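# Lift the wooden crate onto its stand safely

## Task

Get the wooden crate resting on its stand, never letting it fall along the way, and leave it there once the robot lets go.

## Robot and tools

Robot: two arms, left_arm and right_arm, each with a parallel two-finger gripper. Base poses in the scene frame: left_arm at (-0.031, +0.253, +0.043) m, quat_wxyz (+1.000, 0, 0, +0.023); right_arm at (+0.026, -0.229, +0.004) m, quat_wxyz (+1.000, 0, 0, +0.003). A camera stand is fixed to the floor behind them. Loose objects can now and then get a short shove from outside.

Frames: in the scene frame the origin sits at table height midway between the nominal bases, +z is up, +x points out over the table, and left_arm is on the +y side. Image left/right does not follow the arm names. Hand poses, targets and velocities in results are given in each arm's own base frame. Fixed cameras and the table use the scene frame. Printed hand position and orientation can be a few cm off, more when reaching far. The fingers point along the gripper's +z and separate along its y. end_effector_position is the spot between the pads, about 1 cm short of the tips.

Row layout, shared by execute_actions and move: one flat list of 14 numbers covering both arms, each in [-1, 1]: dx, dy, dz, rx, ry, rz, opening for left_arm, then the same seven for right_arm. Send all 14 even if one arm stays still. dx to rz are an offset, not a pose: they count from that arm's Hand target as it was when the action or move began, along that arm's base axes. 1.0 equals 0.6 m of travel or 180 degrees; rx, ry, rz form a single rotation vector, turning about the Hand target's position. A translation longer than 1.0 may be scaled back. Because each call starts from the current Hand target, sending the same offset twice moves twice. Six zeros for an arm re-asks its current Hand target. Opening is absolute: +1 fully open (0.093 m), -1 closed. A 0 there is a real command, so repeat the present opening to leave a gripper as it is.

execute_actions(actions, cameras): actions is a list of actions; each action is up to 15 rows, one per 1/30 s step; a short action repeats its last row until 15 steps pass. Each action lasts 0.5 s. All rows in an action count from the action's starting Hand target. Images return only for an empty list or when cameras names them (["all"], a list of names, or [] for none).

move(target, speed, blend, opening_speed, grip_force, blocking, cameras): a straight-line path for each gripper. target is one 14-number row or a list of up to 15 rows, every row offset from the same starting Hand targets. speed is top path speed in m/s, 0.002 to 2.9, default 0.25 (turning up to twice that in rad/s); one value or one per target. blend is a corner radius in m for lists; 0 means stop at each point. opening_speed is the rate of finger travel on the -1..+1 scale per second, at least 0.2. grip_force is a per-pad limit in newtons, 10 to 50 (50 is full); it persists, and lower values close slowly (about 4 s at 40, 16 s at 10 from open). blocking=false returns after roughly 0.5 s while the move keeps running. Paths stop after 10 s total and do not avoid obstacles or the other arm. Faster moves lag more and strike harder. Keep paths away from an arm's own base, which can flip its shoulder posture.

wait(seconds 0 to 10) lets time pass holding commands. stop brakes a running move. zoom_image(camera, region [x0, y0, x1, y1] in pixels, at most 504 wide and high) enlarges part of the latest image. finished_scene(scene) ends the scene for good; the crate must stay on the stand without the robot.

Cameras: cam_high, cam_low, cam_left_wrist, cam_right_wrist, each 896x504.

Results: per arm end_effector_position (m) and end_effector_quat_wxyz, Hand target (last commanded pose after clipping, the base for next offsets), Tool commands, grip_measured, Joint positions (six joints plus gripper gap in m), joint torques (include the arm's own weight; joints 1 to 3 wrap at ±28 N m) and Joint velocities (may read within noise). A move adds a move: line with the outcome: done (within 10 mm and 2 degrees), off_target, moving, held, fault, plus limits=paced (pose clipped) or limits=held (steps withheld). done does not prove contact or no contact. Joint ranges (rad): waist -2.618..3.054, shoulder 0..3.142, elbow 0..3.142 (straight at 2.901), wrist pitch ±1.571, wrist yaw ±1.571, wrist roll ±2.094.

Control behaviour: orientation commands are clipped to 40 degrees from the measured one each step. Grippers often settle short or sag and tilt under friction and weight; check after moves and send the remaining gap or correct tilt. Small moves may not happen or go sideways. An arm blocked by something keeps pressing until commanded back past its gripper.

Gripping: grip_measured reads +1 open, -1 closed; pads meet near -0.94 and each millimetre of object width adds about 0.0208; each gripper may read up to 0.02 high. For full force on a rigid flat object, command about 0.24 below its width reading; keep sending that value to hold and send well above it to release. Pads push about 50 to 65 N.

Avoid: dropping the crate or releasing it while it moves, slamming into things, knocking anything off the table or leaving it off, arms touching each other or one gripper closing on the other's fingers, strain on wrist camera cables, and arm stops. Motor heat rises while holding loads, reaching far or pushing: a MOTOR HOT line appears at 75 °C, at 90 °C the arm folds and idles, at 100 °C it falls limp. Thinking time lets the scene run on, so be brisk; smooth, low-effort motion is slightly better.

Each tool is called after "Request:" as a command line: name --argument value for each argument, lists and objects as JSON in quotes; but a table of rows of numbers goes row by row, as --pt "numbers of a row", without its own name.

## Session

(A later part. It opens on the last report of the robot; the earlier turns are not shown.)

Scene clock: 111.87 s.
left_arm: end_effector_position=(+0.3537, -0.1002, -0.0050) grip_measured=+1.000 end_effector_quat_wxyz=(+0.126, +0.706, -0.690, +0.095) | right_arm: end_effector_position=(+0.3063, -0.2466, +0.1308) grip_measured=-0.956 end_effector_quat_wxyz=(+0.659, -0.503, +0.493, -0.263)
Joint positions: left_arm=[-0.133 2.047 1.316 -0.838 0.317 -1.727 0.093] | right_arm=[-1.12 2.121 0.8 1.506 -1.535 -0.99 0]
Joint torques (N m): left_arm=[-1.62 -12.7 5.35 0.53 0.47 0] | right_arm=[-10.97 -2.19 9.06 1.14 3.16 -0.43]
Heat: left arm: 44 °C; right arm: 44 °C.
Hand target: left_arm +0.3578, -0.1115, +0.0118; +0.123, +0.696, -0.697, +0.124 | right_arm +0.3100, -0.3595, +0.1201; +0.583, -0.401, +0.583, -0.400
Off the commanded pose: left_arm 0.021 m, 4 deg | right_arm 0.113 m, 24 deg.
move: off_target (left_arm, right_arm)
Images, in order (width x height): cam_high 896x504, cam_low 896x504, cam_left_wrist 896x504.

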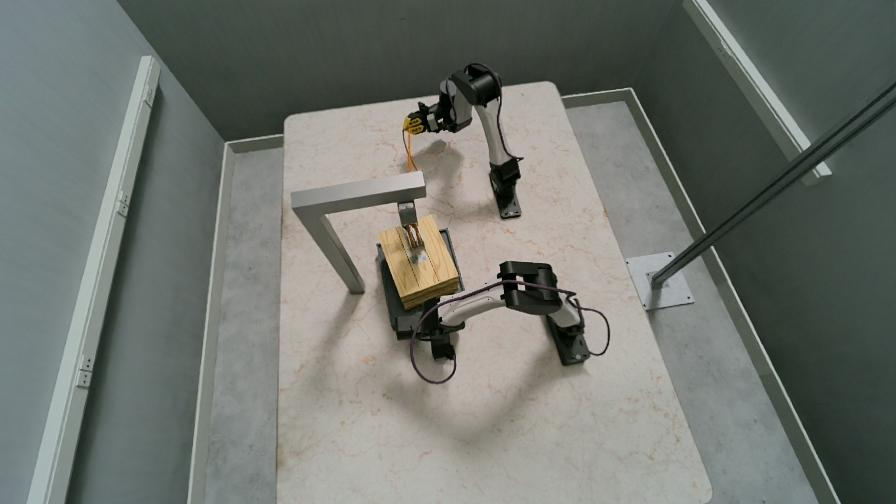

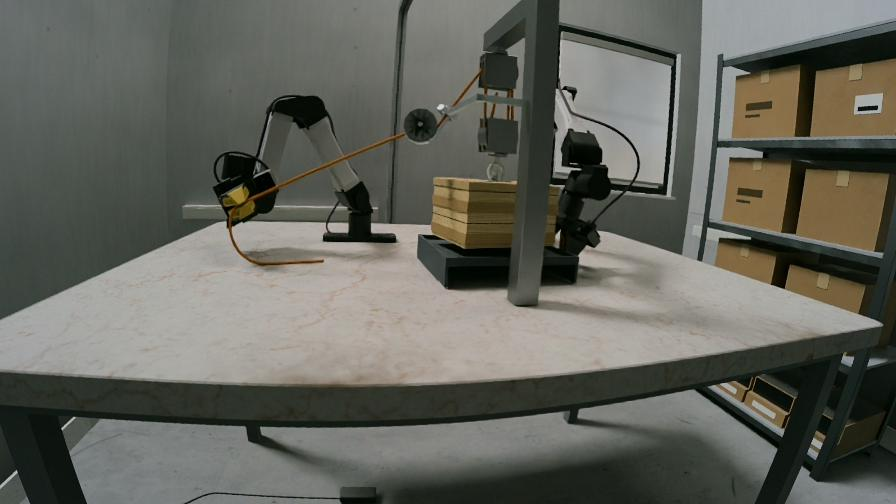

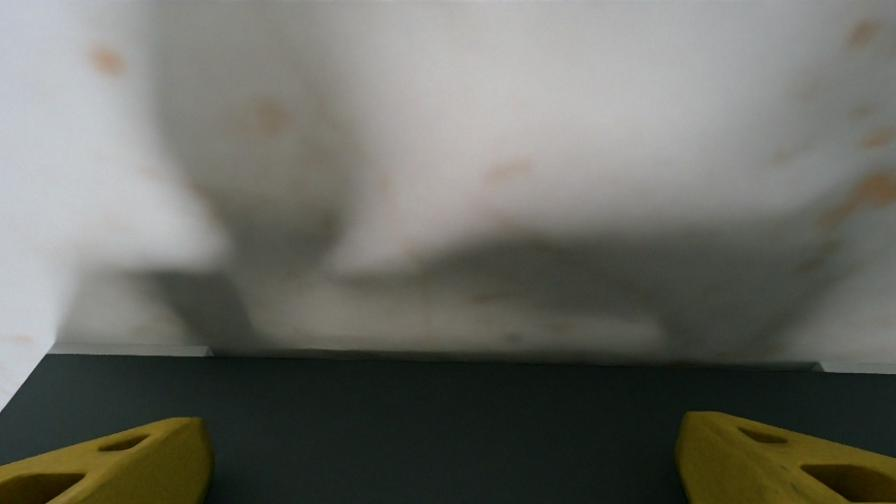

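Request:
move --pt "0 0.05 0.01 0 0 0 1 0 0 0 0 0 0 -1" --pt "0.015 0.13 0.2 0 0 0 1 0 0 0 0 0 0 -1" --cameras '["cam_high","cam_low","cam_left_wrist"]' --speed 0.15

Request:
zoom_image --camera "cam_high" --region '[330, 180, 530, 440]'

Request:
zoom_image --camera "cam_low" --region '[400, 140, 720, 320]'

Scene clock: 118.70 s.
left_arm: end_effector_position=(+0.3628, -0.0340, +0.1164) grip_measured=+1.000 end_effector_quat_wxyz=(+0.137, +0.699, -0.693, +0.107) | right_arm: end_effector_position=(+0.3063, -0.2466, +0.1308) grip_measured=-0.956 end_effector_quat_wxyz=(+0.659, -0.503, +0.493, -0.263)
Joint positions: left_arm=[0.063 1.971 1.698 -1.363 0.343 -1.506 0.093] | right_arm=[-1.12 2.121 0.8 1.506 -1.535 -0.99 0]
Joint torques (N m): left_arm=[0.17 -10.8 8.38 0.19 0.21 0.06] | right_arm=[-10.96 -2.19 9.06 1.14 3.17 -0.43]
Heat: left arm: 44 °C; right arm: 44 °C.
Hand target: left_arm +0.3668, -0.0335, +0.1319; +0.123, +0.696, -0.697, +0.123 | right_arm +0.3100, -0.3595, +0.1201; +0.583, -0.401, +0.583, -0.400
Off the commanded pose: left_arm 0.016 m, 2 deg | right_arm 0.113 m, 24 deg.
move: off_target (left_arm, right_arm)
Images, in order (width x height): cam_high 896x504, cam_low 896x504, cam_left_wrist 896x504.

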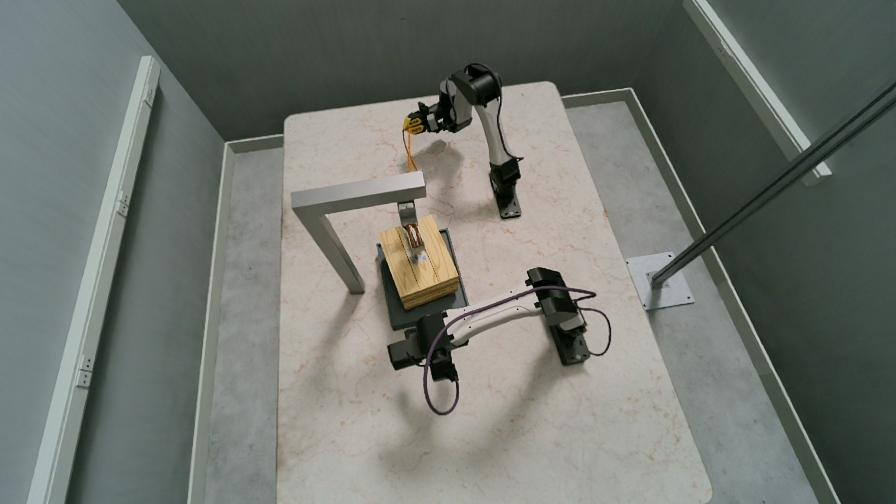

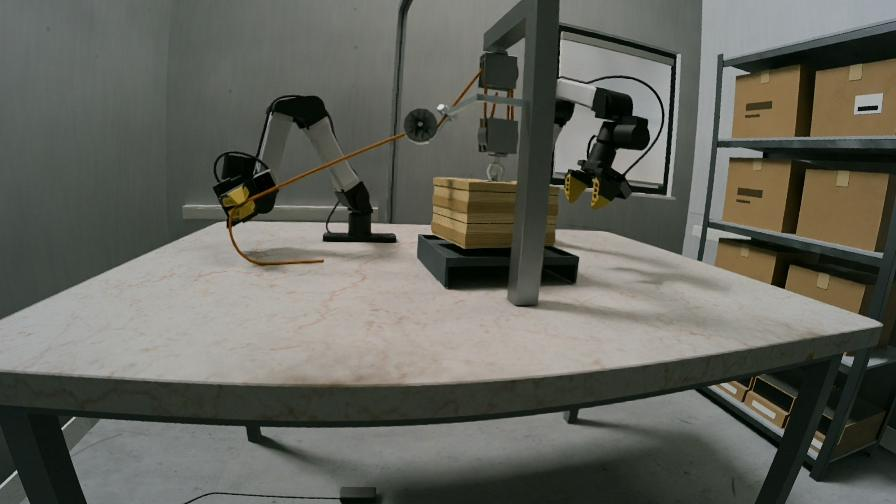

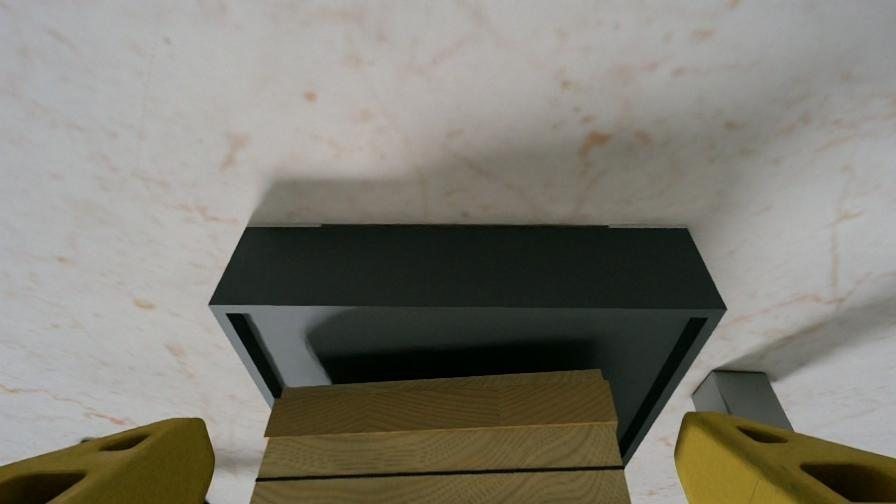

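Scaled by 1.938 from the camera's 896x504 image, which has a finer 1280x720 frame.

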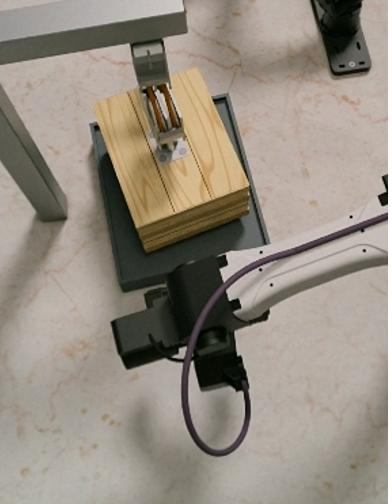

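Scaled by 1.575 from the camera's 896x504 image, which has a finer 1280x720 frame.

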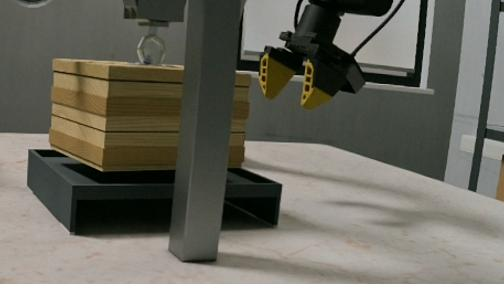

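Request:
move --target '[0,0,0,0,0,0,1,0,0.08,0.02,0,0,0,-1]' --cameras '["cam_high","cam_low","cam_left_wrist"]' --speed 0.06

Request:
zoom_image --camera "cam_low" --region '[400, 140, 720, 320]'

Scene clock: 123.73 s.
left_arm: end_effector_position=(+0.3627, -0.0340, +0.1164) grip_measured=+1.000 end_effector_quat_wxyz=(+0.137, +0.699, -0.693, +0.107) | right_arm: end_effector_position=(+0.3063, -0.2447, +0.1327) grip_measured=-0.956 end_effector_quat_wxyz=(+0.644, -0.487, +0.502, -0.310)
Joint positions: left_arm=[0.063 1.971 1.698 -1.363 0.343 -1.505 0.093] | right_arm=[-1.114 2.075 0.721 1.505 -1.434 -1.07 0]
Joint torques (N m): left_arm=[0.2 -10.73 8.43 0.16 0.21 0.07] | right_arm=[-5.41 -7.31 4.51 0.88 2.83 -0.24]
Heat: left arm: 45 °C; right arm: 45 °C.
Hand target: left_arm +0.3669, -0.0335, +0.1319; +0.123, +0.695, -0.697, +0.124 | right_arm +0.3100, -0.3115, +0.1320; +0.583, -0.401, +0.583, -0.400
Off the commanded pose: left_arm 0.016 m, 3 deg | right_arm 0.067 m, 18 deg.
move: off_target (left_arm, right_arm)
Images, in order (width x height): cam_high 896x504, cam_low 896x504, cam_left_wrist 896x504.

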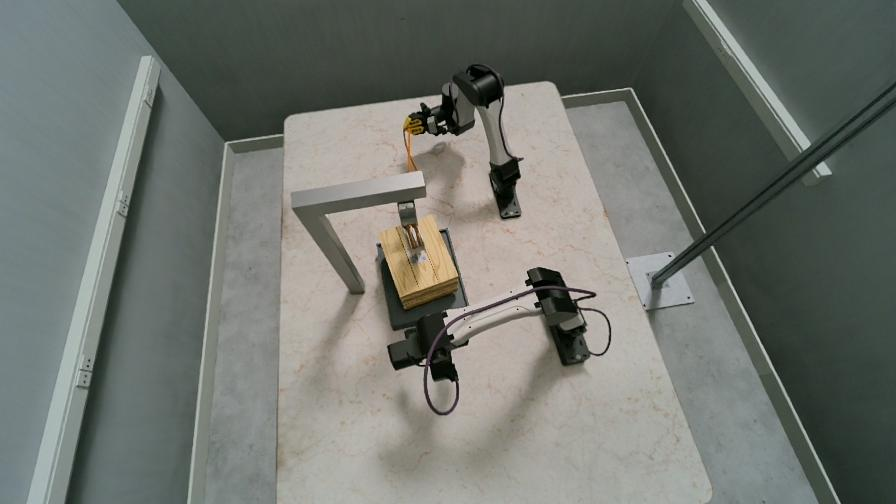

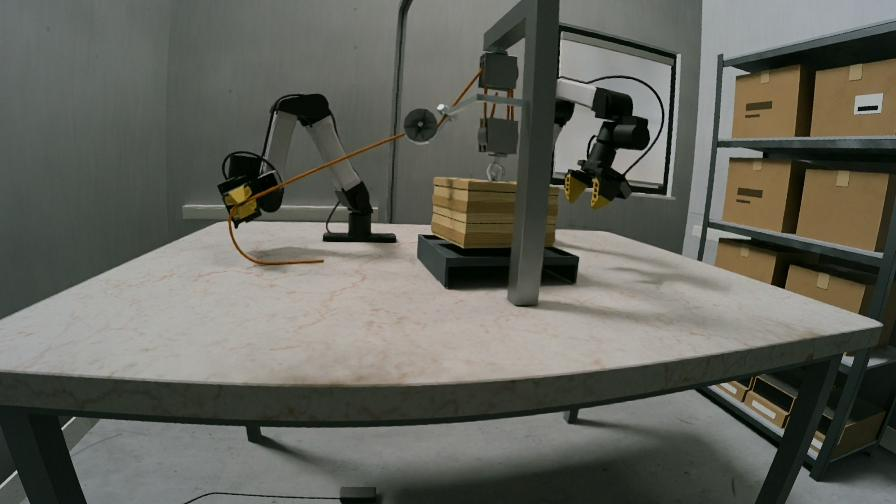

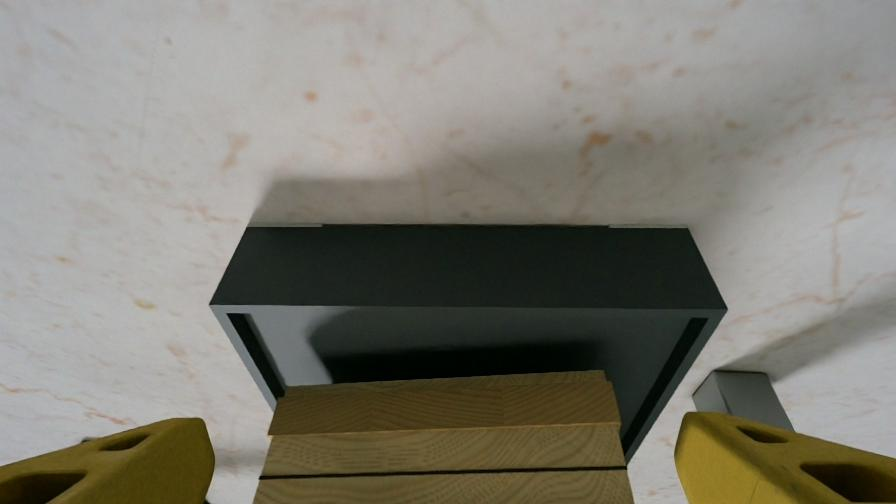

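Scaled by 1.575 from the camera's 896x504 image, which has a finer 1280x720 frame.

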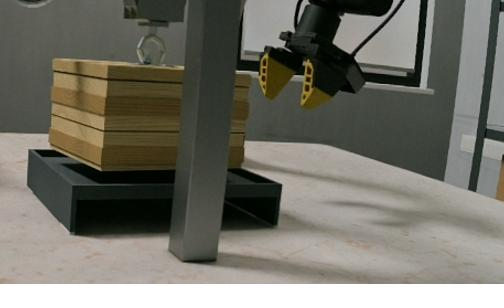

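Request:
move --target '[0,0,0,0,0,0,1,0,0.09,0.02,0,0,0,-1]' --cameras '["cam_high","cam_low","cam_left_wrist"]' --speed 0.05

Request:
zoom_image --camera "cam_low" --region '[400, 140, 720, 320]'

Request:
zoom_image --camera "cam_high" --region '[330, 180, 530, 440]'

Scene clock: 126.83 s.
left_arm: end_effector_position=(+0.3627, -0.0340, +0.1164) grip_measured=+1.000 end_effector_quat_wxyz=(+0.137, +0.699, -0.693, +0.107) | right_arm: end_effector_position=(+0.3089, -0.2085, +0.1505) grip_measured=-0.956 end_effector_quat_wxyz=(+0.628, -0.473, +0.509, -0.351)
Joint positions: left_arm=[0.063 1.971 1.698 -1.363 0.343 -1.505 0.093] | right_arm=[-1.041 1.9 0.536 1.485 -1.278 -1.142 0]
Joint torques (N m): left_arm=[0.14 -10.8 8.47 0.17 0.18 0.07] | right_arm=[-4.01 -6.63 3.9 0.7 2.15 -0.17]
Heat: left arm: 45 °C; right arm: 44 °C.
Hand target: left_arm +0.3669, -0.0335, +0.1319; +0.123, +0.695, -0.697, +0.124 | right_arm +0.3100, -0.2574, +0.1439; +0.583, -0.401, +0.583, -0.400
Off the commanded pose: left_arm 0.016 m, 3 deg | right_arm 0.049 m, 14 deg.
move: off_target (left_arm, right_arm)
Images, in order (width x height): cam_high 896x504, cam_low 896x504, cam_left_wrist 896x504.

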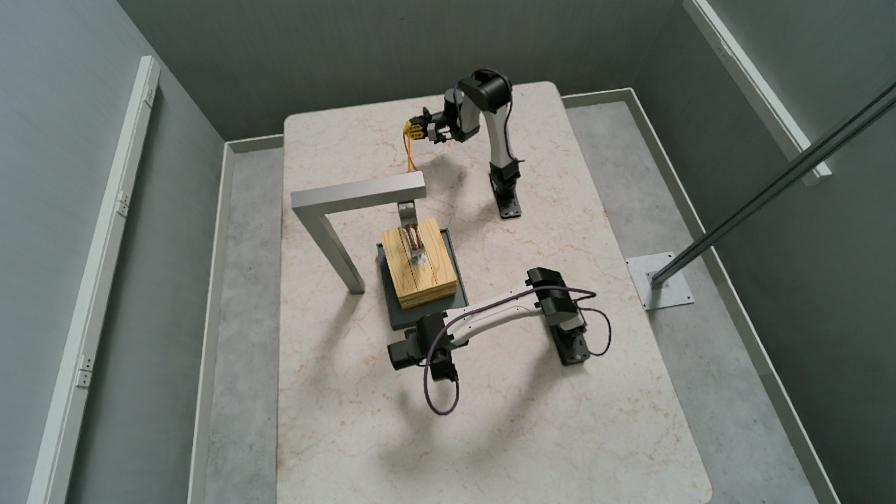

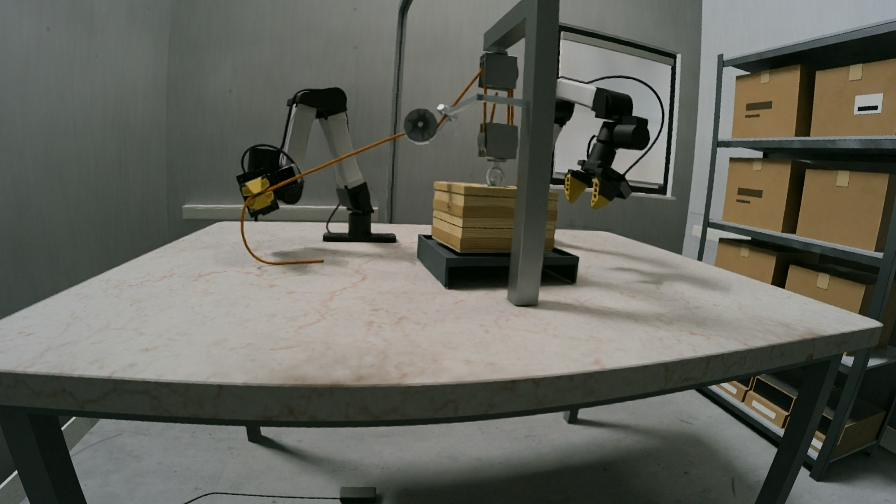

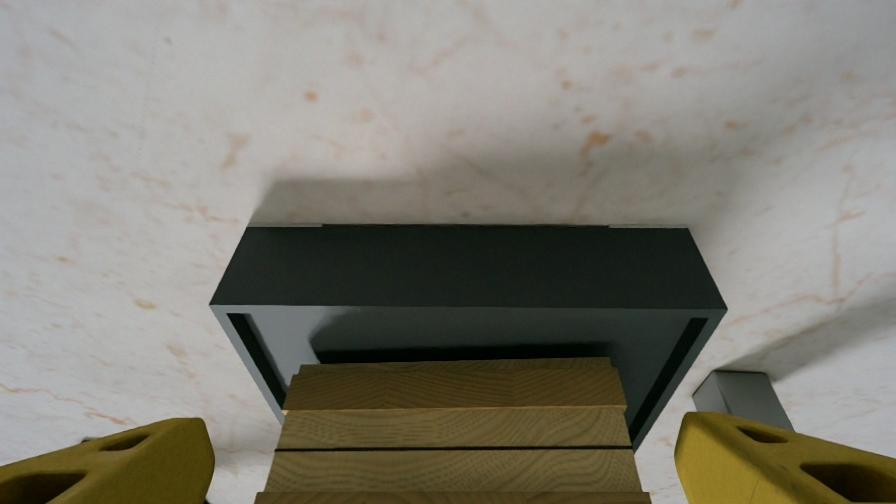

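Scaled by 1.575 from the camera's 896x504 image, which has a finer 1280x720 frame.

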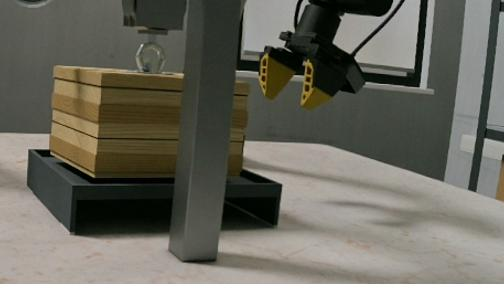

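Scaled by 1.938 from the camera's 896x504 image, which has a finer 1280x720 frame.

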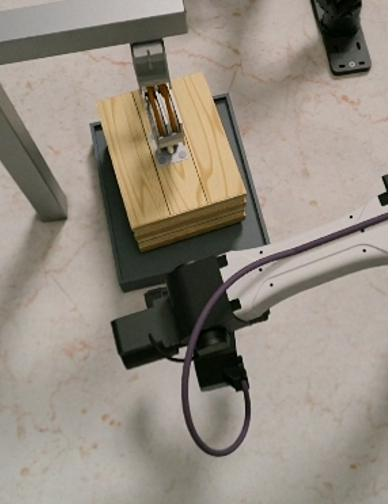

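Request:
move --target '[0,0,0,0,0,0,1,0,0.17,0.035,0,0,0,-1]' --cameras '["cam_high","cam_low","cam_left_wrist"]' --speed 0.07

Request:
zoom_image --camera "cam_low" --region '[400, 140, 720, 320]'

Request:
zoom_image --camera "cam_high" --region '[330, 180, 530, 440]'

Scene clock: 130.53 s.
left_arm: end_effector_position=(+0.3627, -0.0340, +0.1164) grip_measured=+1.000 end_effector_quat_wxyz=(+0.137, +0.699, -0.693, +0.107) | right_arm: end_effector_position=(+0.3105, -0.1563, +0.1630) grip_measured=-0.956 end_effector_quat_wxyz=(+0.587, -0.400, +0.583, -0.394)
Joint positions: left_arm=[0.063 1.971 1.698 -1.363 0.343 -1.505 0.093] | right_arm=[-0.839 1.514 0.261 1.253 -0.849 -1.194 0]
Joint torques (N m): left_arm=[0.18 -10.74 8.4 0.16 0.19 0.07] | right_arm=[0.25 -5.89 3.93 1.7 0.16 -0.07]
Heat: left arm: 46 °C; right arm: 43 °C.
Hand target: left_arm +0.3669, -0.0335, +0.1319; +0.123, +0.695, -0.697, +0.124 | right_arm +0.3100, -0.1554, +0.1649; +0.583, -0.401, +0.583, -0.400
Off the commanded pose: left_arm 0.016 m, 3 deg | right_arm 0.002 m, 1 deg.
move: off_target (left_arm)
Images, in order (width x height): cam_high 896x504, cam_low 896x504, cam_left_wrist 896x504.

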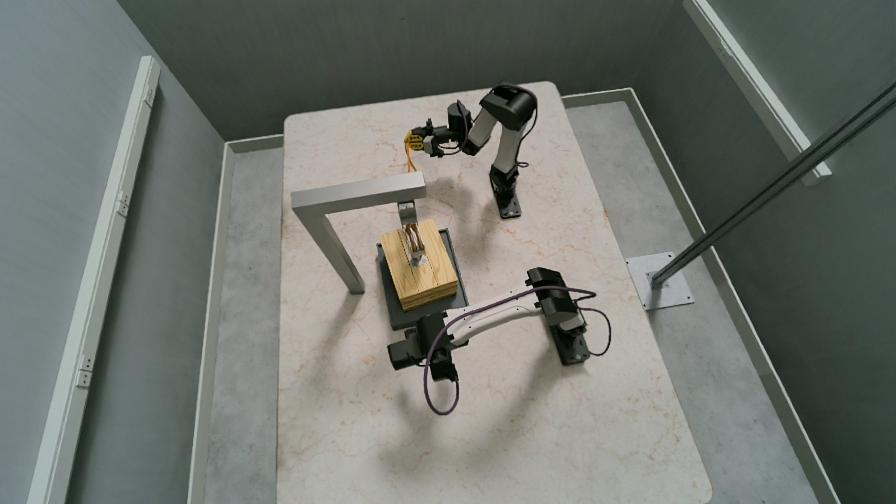

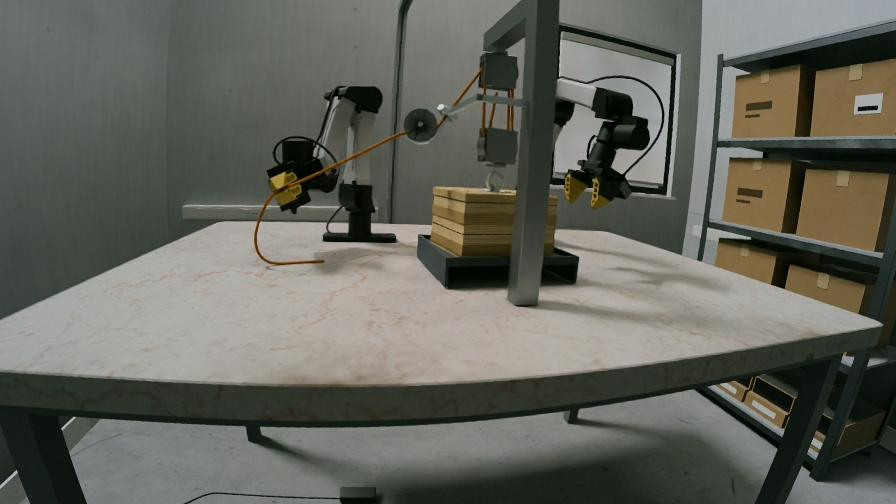

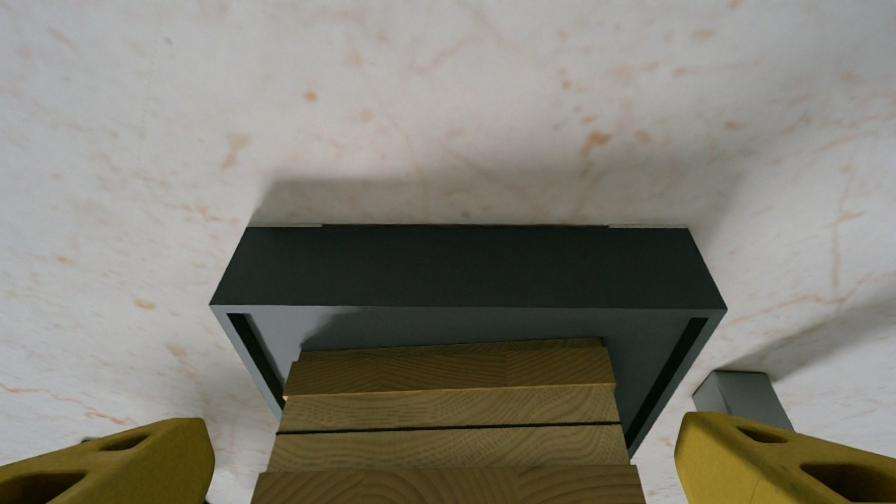

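Scaled by 1.575 from the camera's 896x504 image, which has a finer 1280x720 frame.

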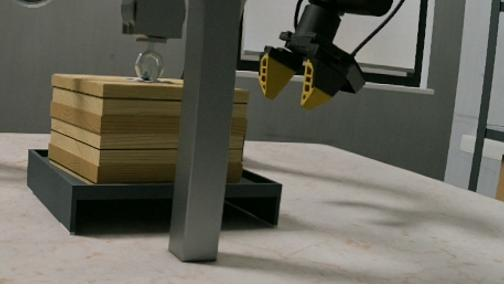

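Scaled by 1.938 from the camera's 896x504 image, which has a finer 1280x720 frame.

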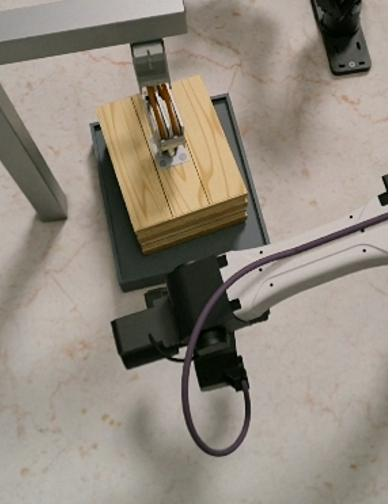

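Request:
move --target '[0,0.03,0.02,0,0,0,1,0,0.1,0.01,0,0,0,-1]' --cameras '["cam_high","cam_low","cam_left_wrist"]' --speed 0.1

Request:
zoom_image --camera "cam_low" --region '[400, 140, 720, 320]'

Scene clock: 133.87 s.
left_arm: end_effector_position=(+0.3626, -0.0171, +0.1331) grip_measured=+1.000 end_effector_quat_wxyz=(+0.133, +0.698, -0.695, +0.112) | right_arm: end_effector_position=(+0.3110, -0.0969, +0.1711) grip_measured=-0.956 end_effector_quat_wxyz=(+0.585, -0.400, +0.582, -0.398)
Joint positions: left_arm=[0.11 1.971 1.764 -1.434 0.343 -1.454 0.093] | right_arm=[-0.6 1.252 0.136 1.118 -0.604 -1.198 0]
Joint torques (N m): left_arm=[0.35 -9.46 8.53 0.18 0.18 0.05] | right_arm=[0.28 -3.96 4.62 1.85 0.11 -0.04]
Heat: left arm: 46 °C; right arm: 42 °C.
Hand target: left_arm +0.3668, -0.0155, +0.1438; +0.123, +0.696, -0.697, +0.123 | right_arm +0.3100, -0.0955, +0.1711; +0.583, -0.401, +0.583, -0.400
Off the commanded pose: left_arm 0.012 m, 2 deg | right_arm 0.002 m, 0 deg.
move: off_target (left_arm)
Images, in order (width x height): cam_high 896x504, cam_low 896x504, cam_left_wrist 896x504.

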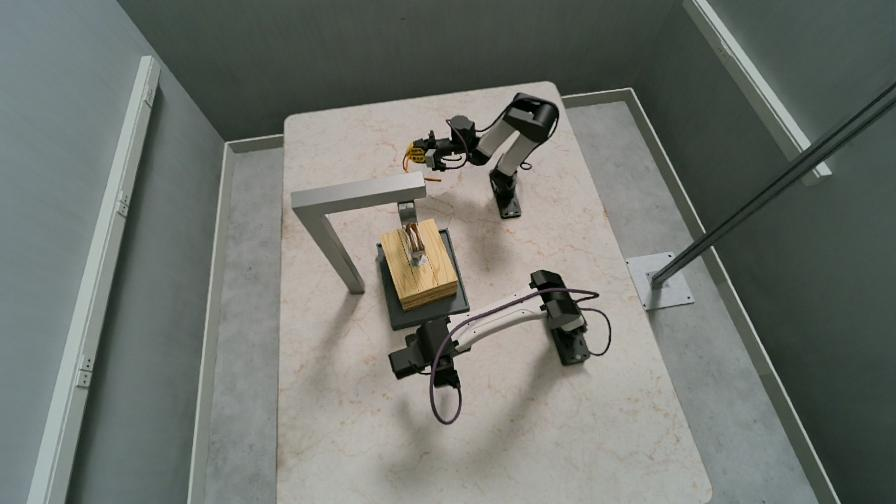

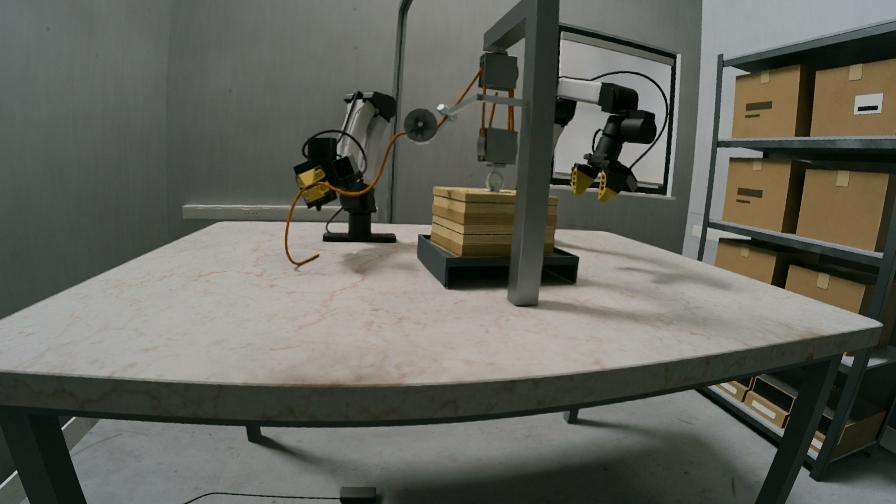

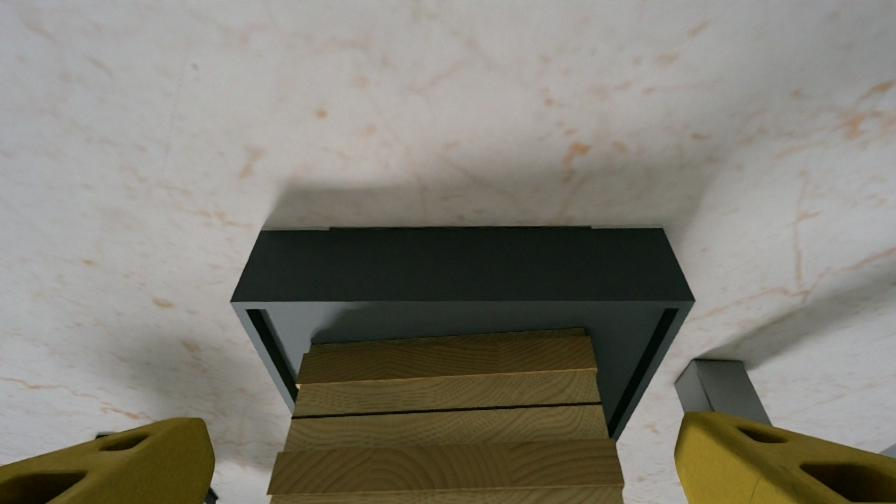

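Scaled by 1.575 from the camera's 896x504 image, which has a finer 1280x720 frame.

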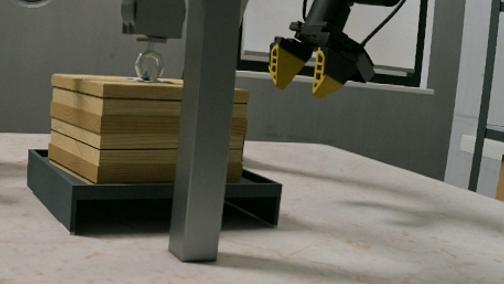

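Request:
move --pt "0 0 0 0 0 0 1 0 0 0 0 0 0 0.3" --pt "0 0.05 0.02 0 0 0 1 -0.15 0 0.02 0 0 0 0.3" --cameras '["cam_high","cam_low","cam_left_wrist"]' --speed 0.15

Request:
zoom_image --camera "cam_high" --region '[330, 120, 530, 380]'

Scene clock: 137.53 s.
left_arm: end_effector_position=(+0.3629, +0.0124, +0.1516) grip_measured=+1.000 end_effector_quat_wxyz=(+0.128, +0.697, -0.695, +0.120) | right_arm: end_effector_position=(+0.2211, -0.0966, +0.1844) grip_measured=+0.297 end_effector_quat_wxyz=(+0.583, -0.399, +0.582, -0.403)
Joint positions: left_arm=[0.191 1.987 1.86 -1.525 0.343 -1.369 0.093] | right_arm=[-1.068 0.519 0.033 0.495 -1.064 -1.197 0.059]
Joint torques (N m): left_arm=[0.23 -7.8 8.59 0.16 0.13 0.06] | right_arm=[-0.81 0.21 6.46 1.54 -0.14 -0.04]
Heat: left arm: 46 °C; right arm: 42 °C.
Hand target: left_arm +0.3668, +0.0145, +0.1558; +0.123, +0.696, -0.697, +0.123 | right_arm +0.2200, -0.0955, +0.1831; +0.583, -0.401, +0.583, -0.400
Off the commanded pose: left_arm 0.006 m, 1 deg | right_arm 0.002 m, 0 deg.
move: done
Images, in order (width x height): cam_high 896x504, cam_low 896x504, cam_left_wrist 896x504.

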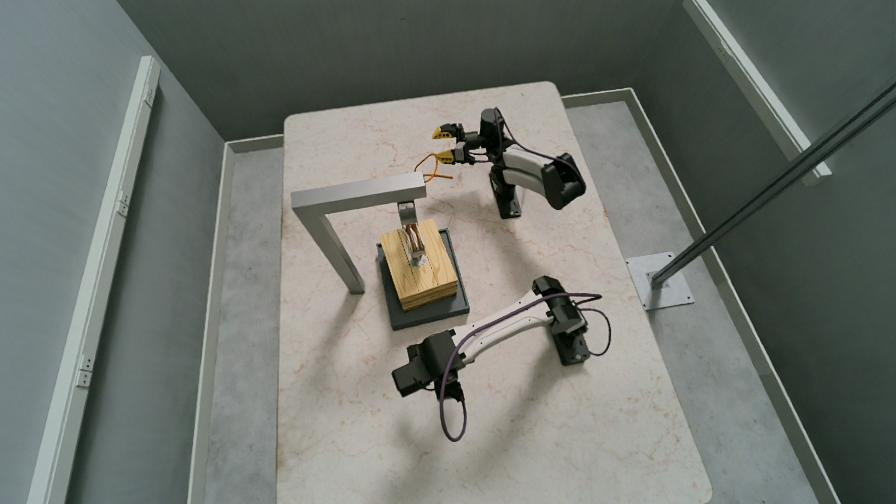

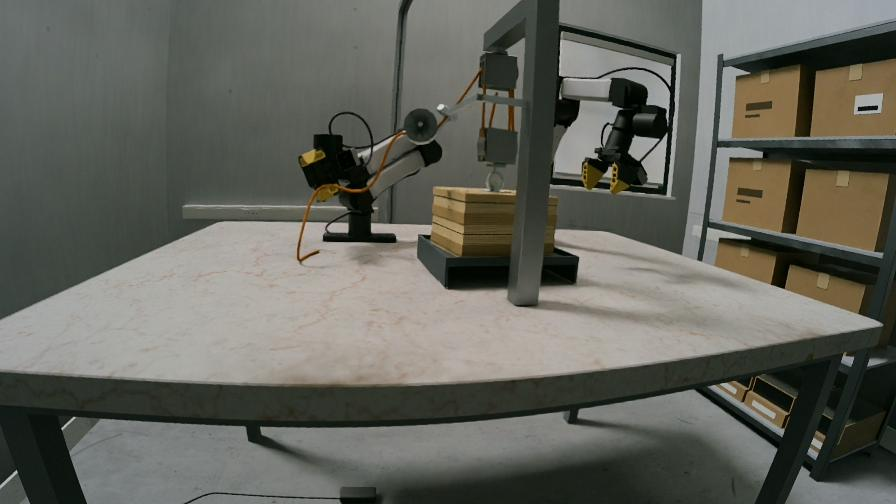

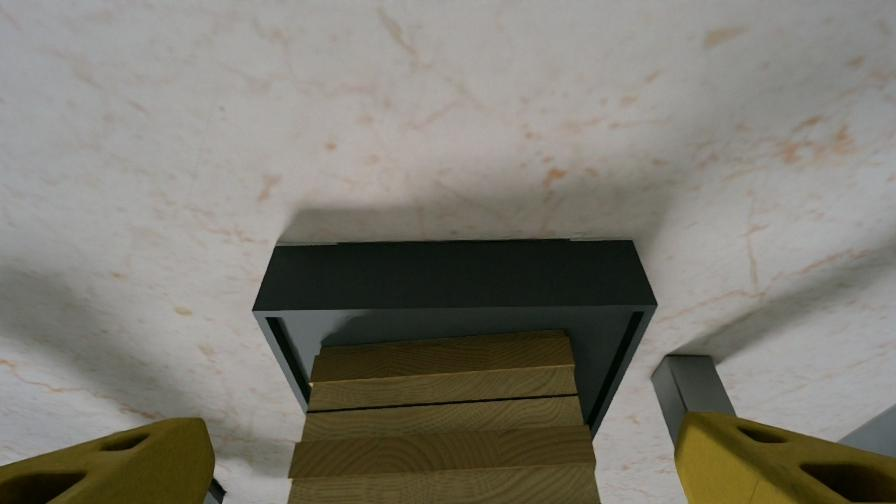

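Scaled by 1.938 from the camera's 896x504 image, which has a finer 1280x720 frame.

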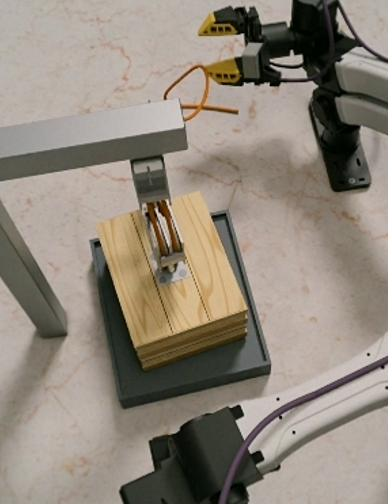

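Request:
move --target '[0,0,0,0,0,0,1,-0.06,-0.12,-0.06,0,0,0,1]' --cameras '["cam_high","cam_low","cam_right_wrist"]' --speed 0.15

Scene clock: 141.13 s.
left_arm: end_effector_position=(+0.3628, +0.0124, +0.1516) grip_measured=+1.000 end_effector_quat_wxyz=(+0.128, +0.697, -0.695, +0.120) | right_arm: end_effector_position=(+0.1849, -0.1732, +0.1477) grip_measured=+1.000 end_effector_quat_wxyz=(+0.571, -0.398, +0.592, -0.407)
Joint positions: left_arm=[0.191 1.987 1.86 -1.525 0.343 -1.369 0.093] | right_arm=[-1.473 1.315 0.107 1.066 -1.445 -1.352 0.093]
Joint torques (N m): left_arm=[0.17 -7.87 8.59 0.16 0.11 0.08] | right_arm=[-0.64 -1.35 3.62 1.65 -0.5 0.11]
Heat: left arm: 47 °C; right arm: 42 °C.
Hand target: left_arm +0.3668, +0.0145, +0.1558; +0.123, +0.696, -0.697, +0.123 | right_arm +0.1840, -0.1675, +0.1470; +0.583, -0.401, +0.583, -0.400
Off the commanded pose: left_arm 0.006 m, 1 deg | right_arm 0.006 m, 2 deg.
move: done
Images, in order (width x height): cam_high 896x504, cam_low 896x504, cam_right_wrist 896x504.

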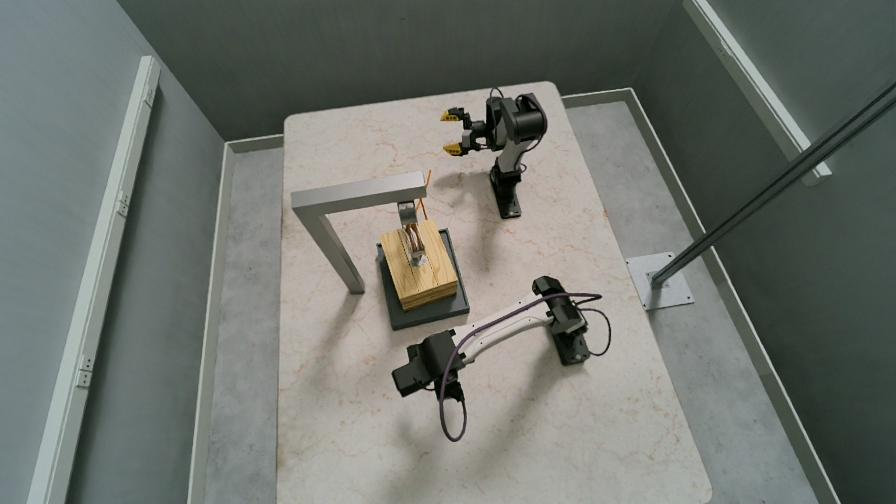

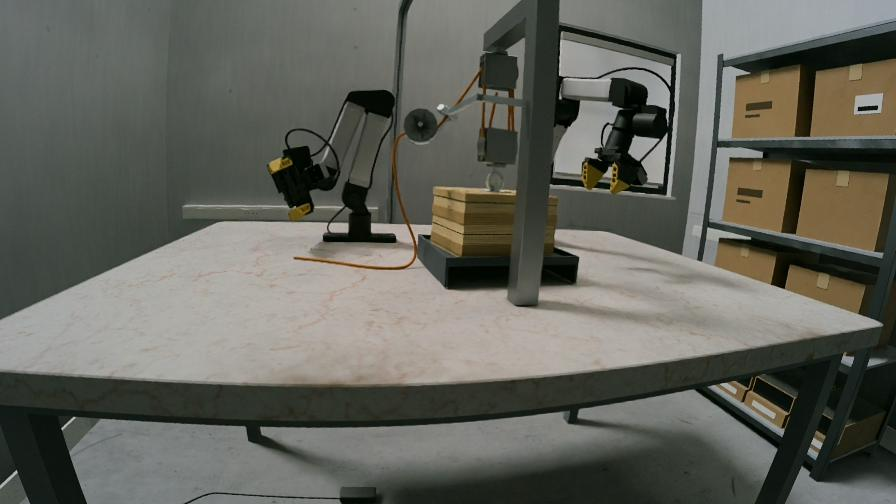

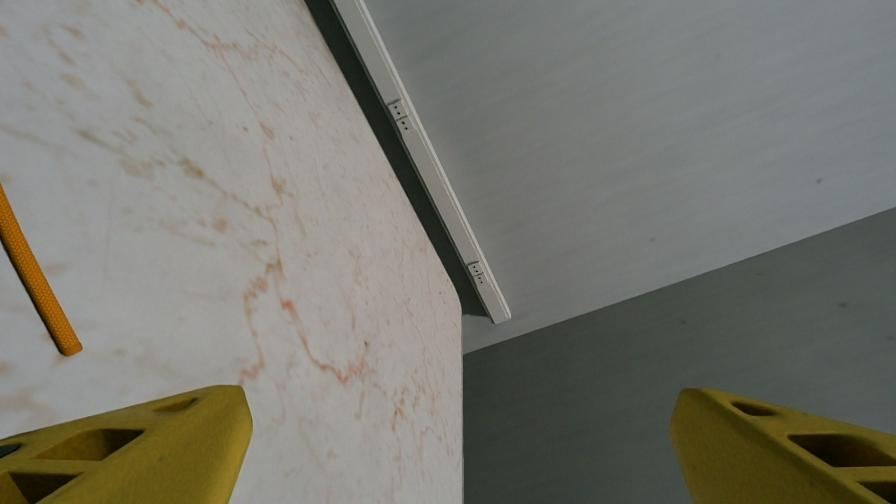

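Rope is free, and the crate is seated.

Request:
finished_scene --scene 1

The scene is finished: the task was done.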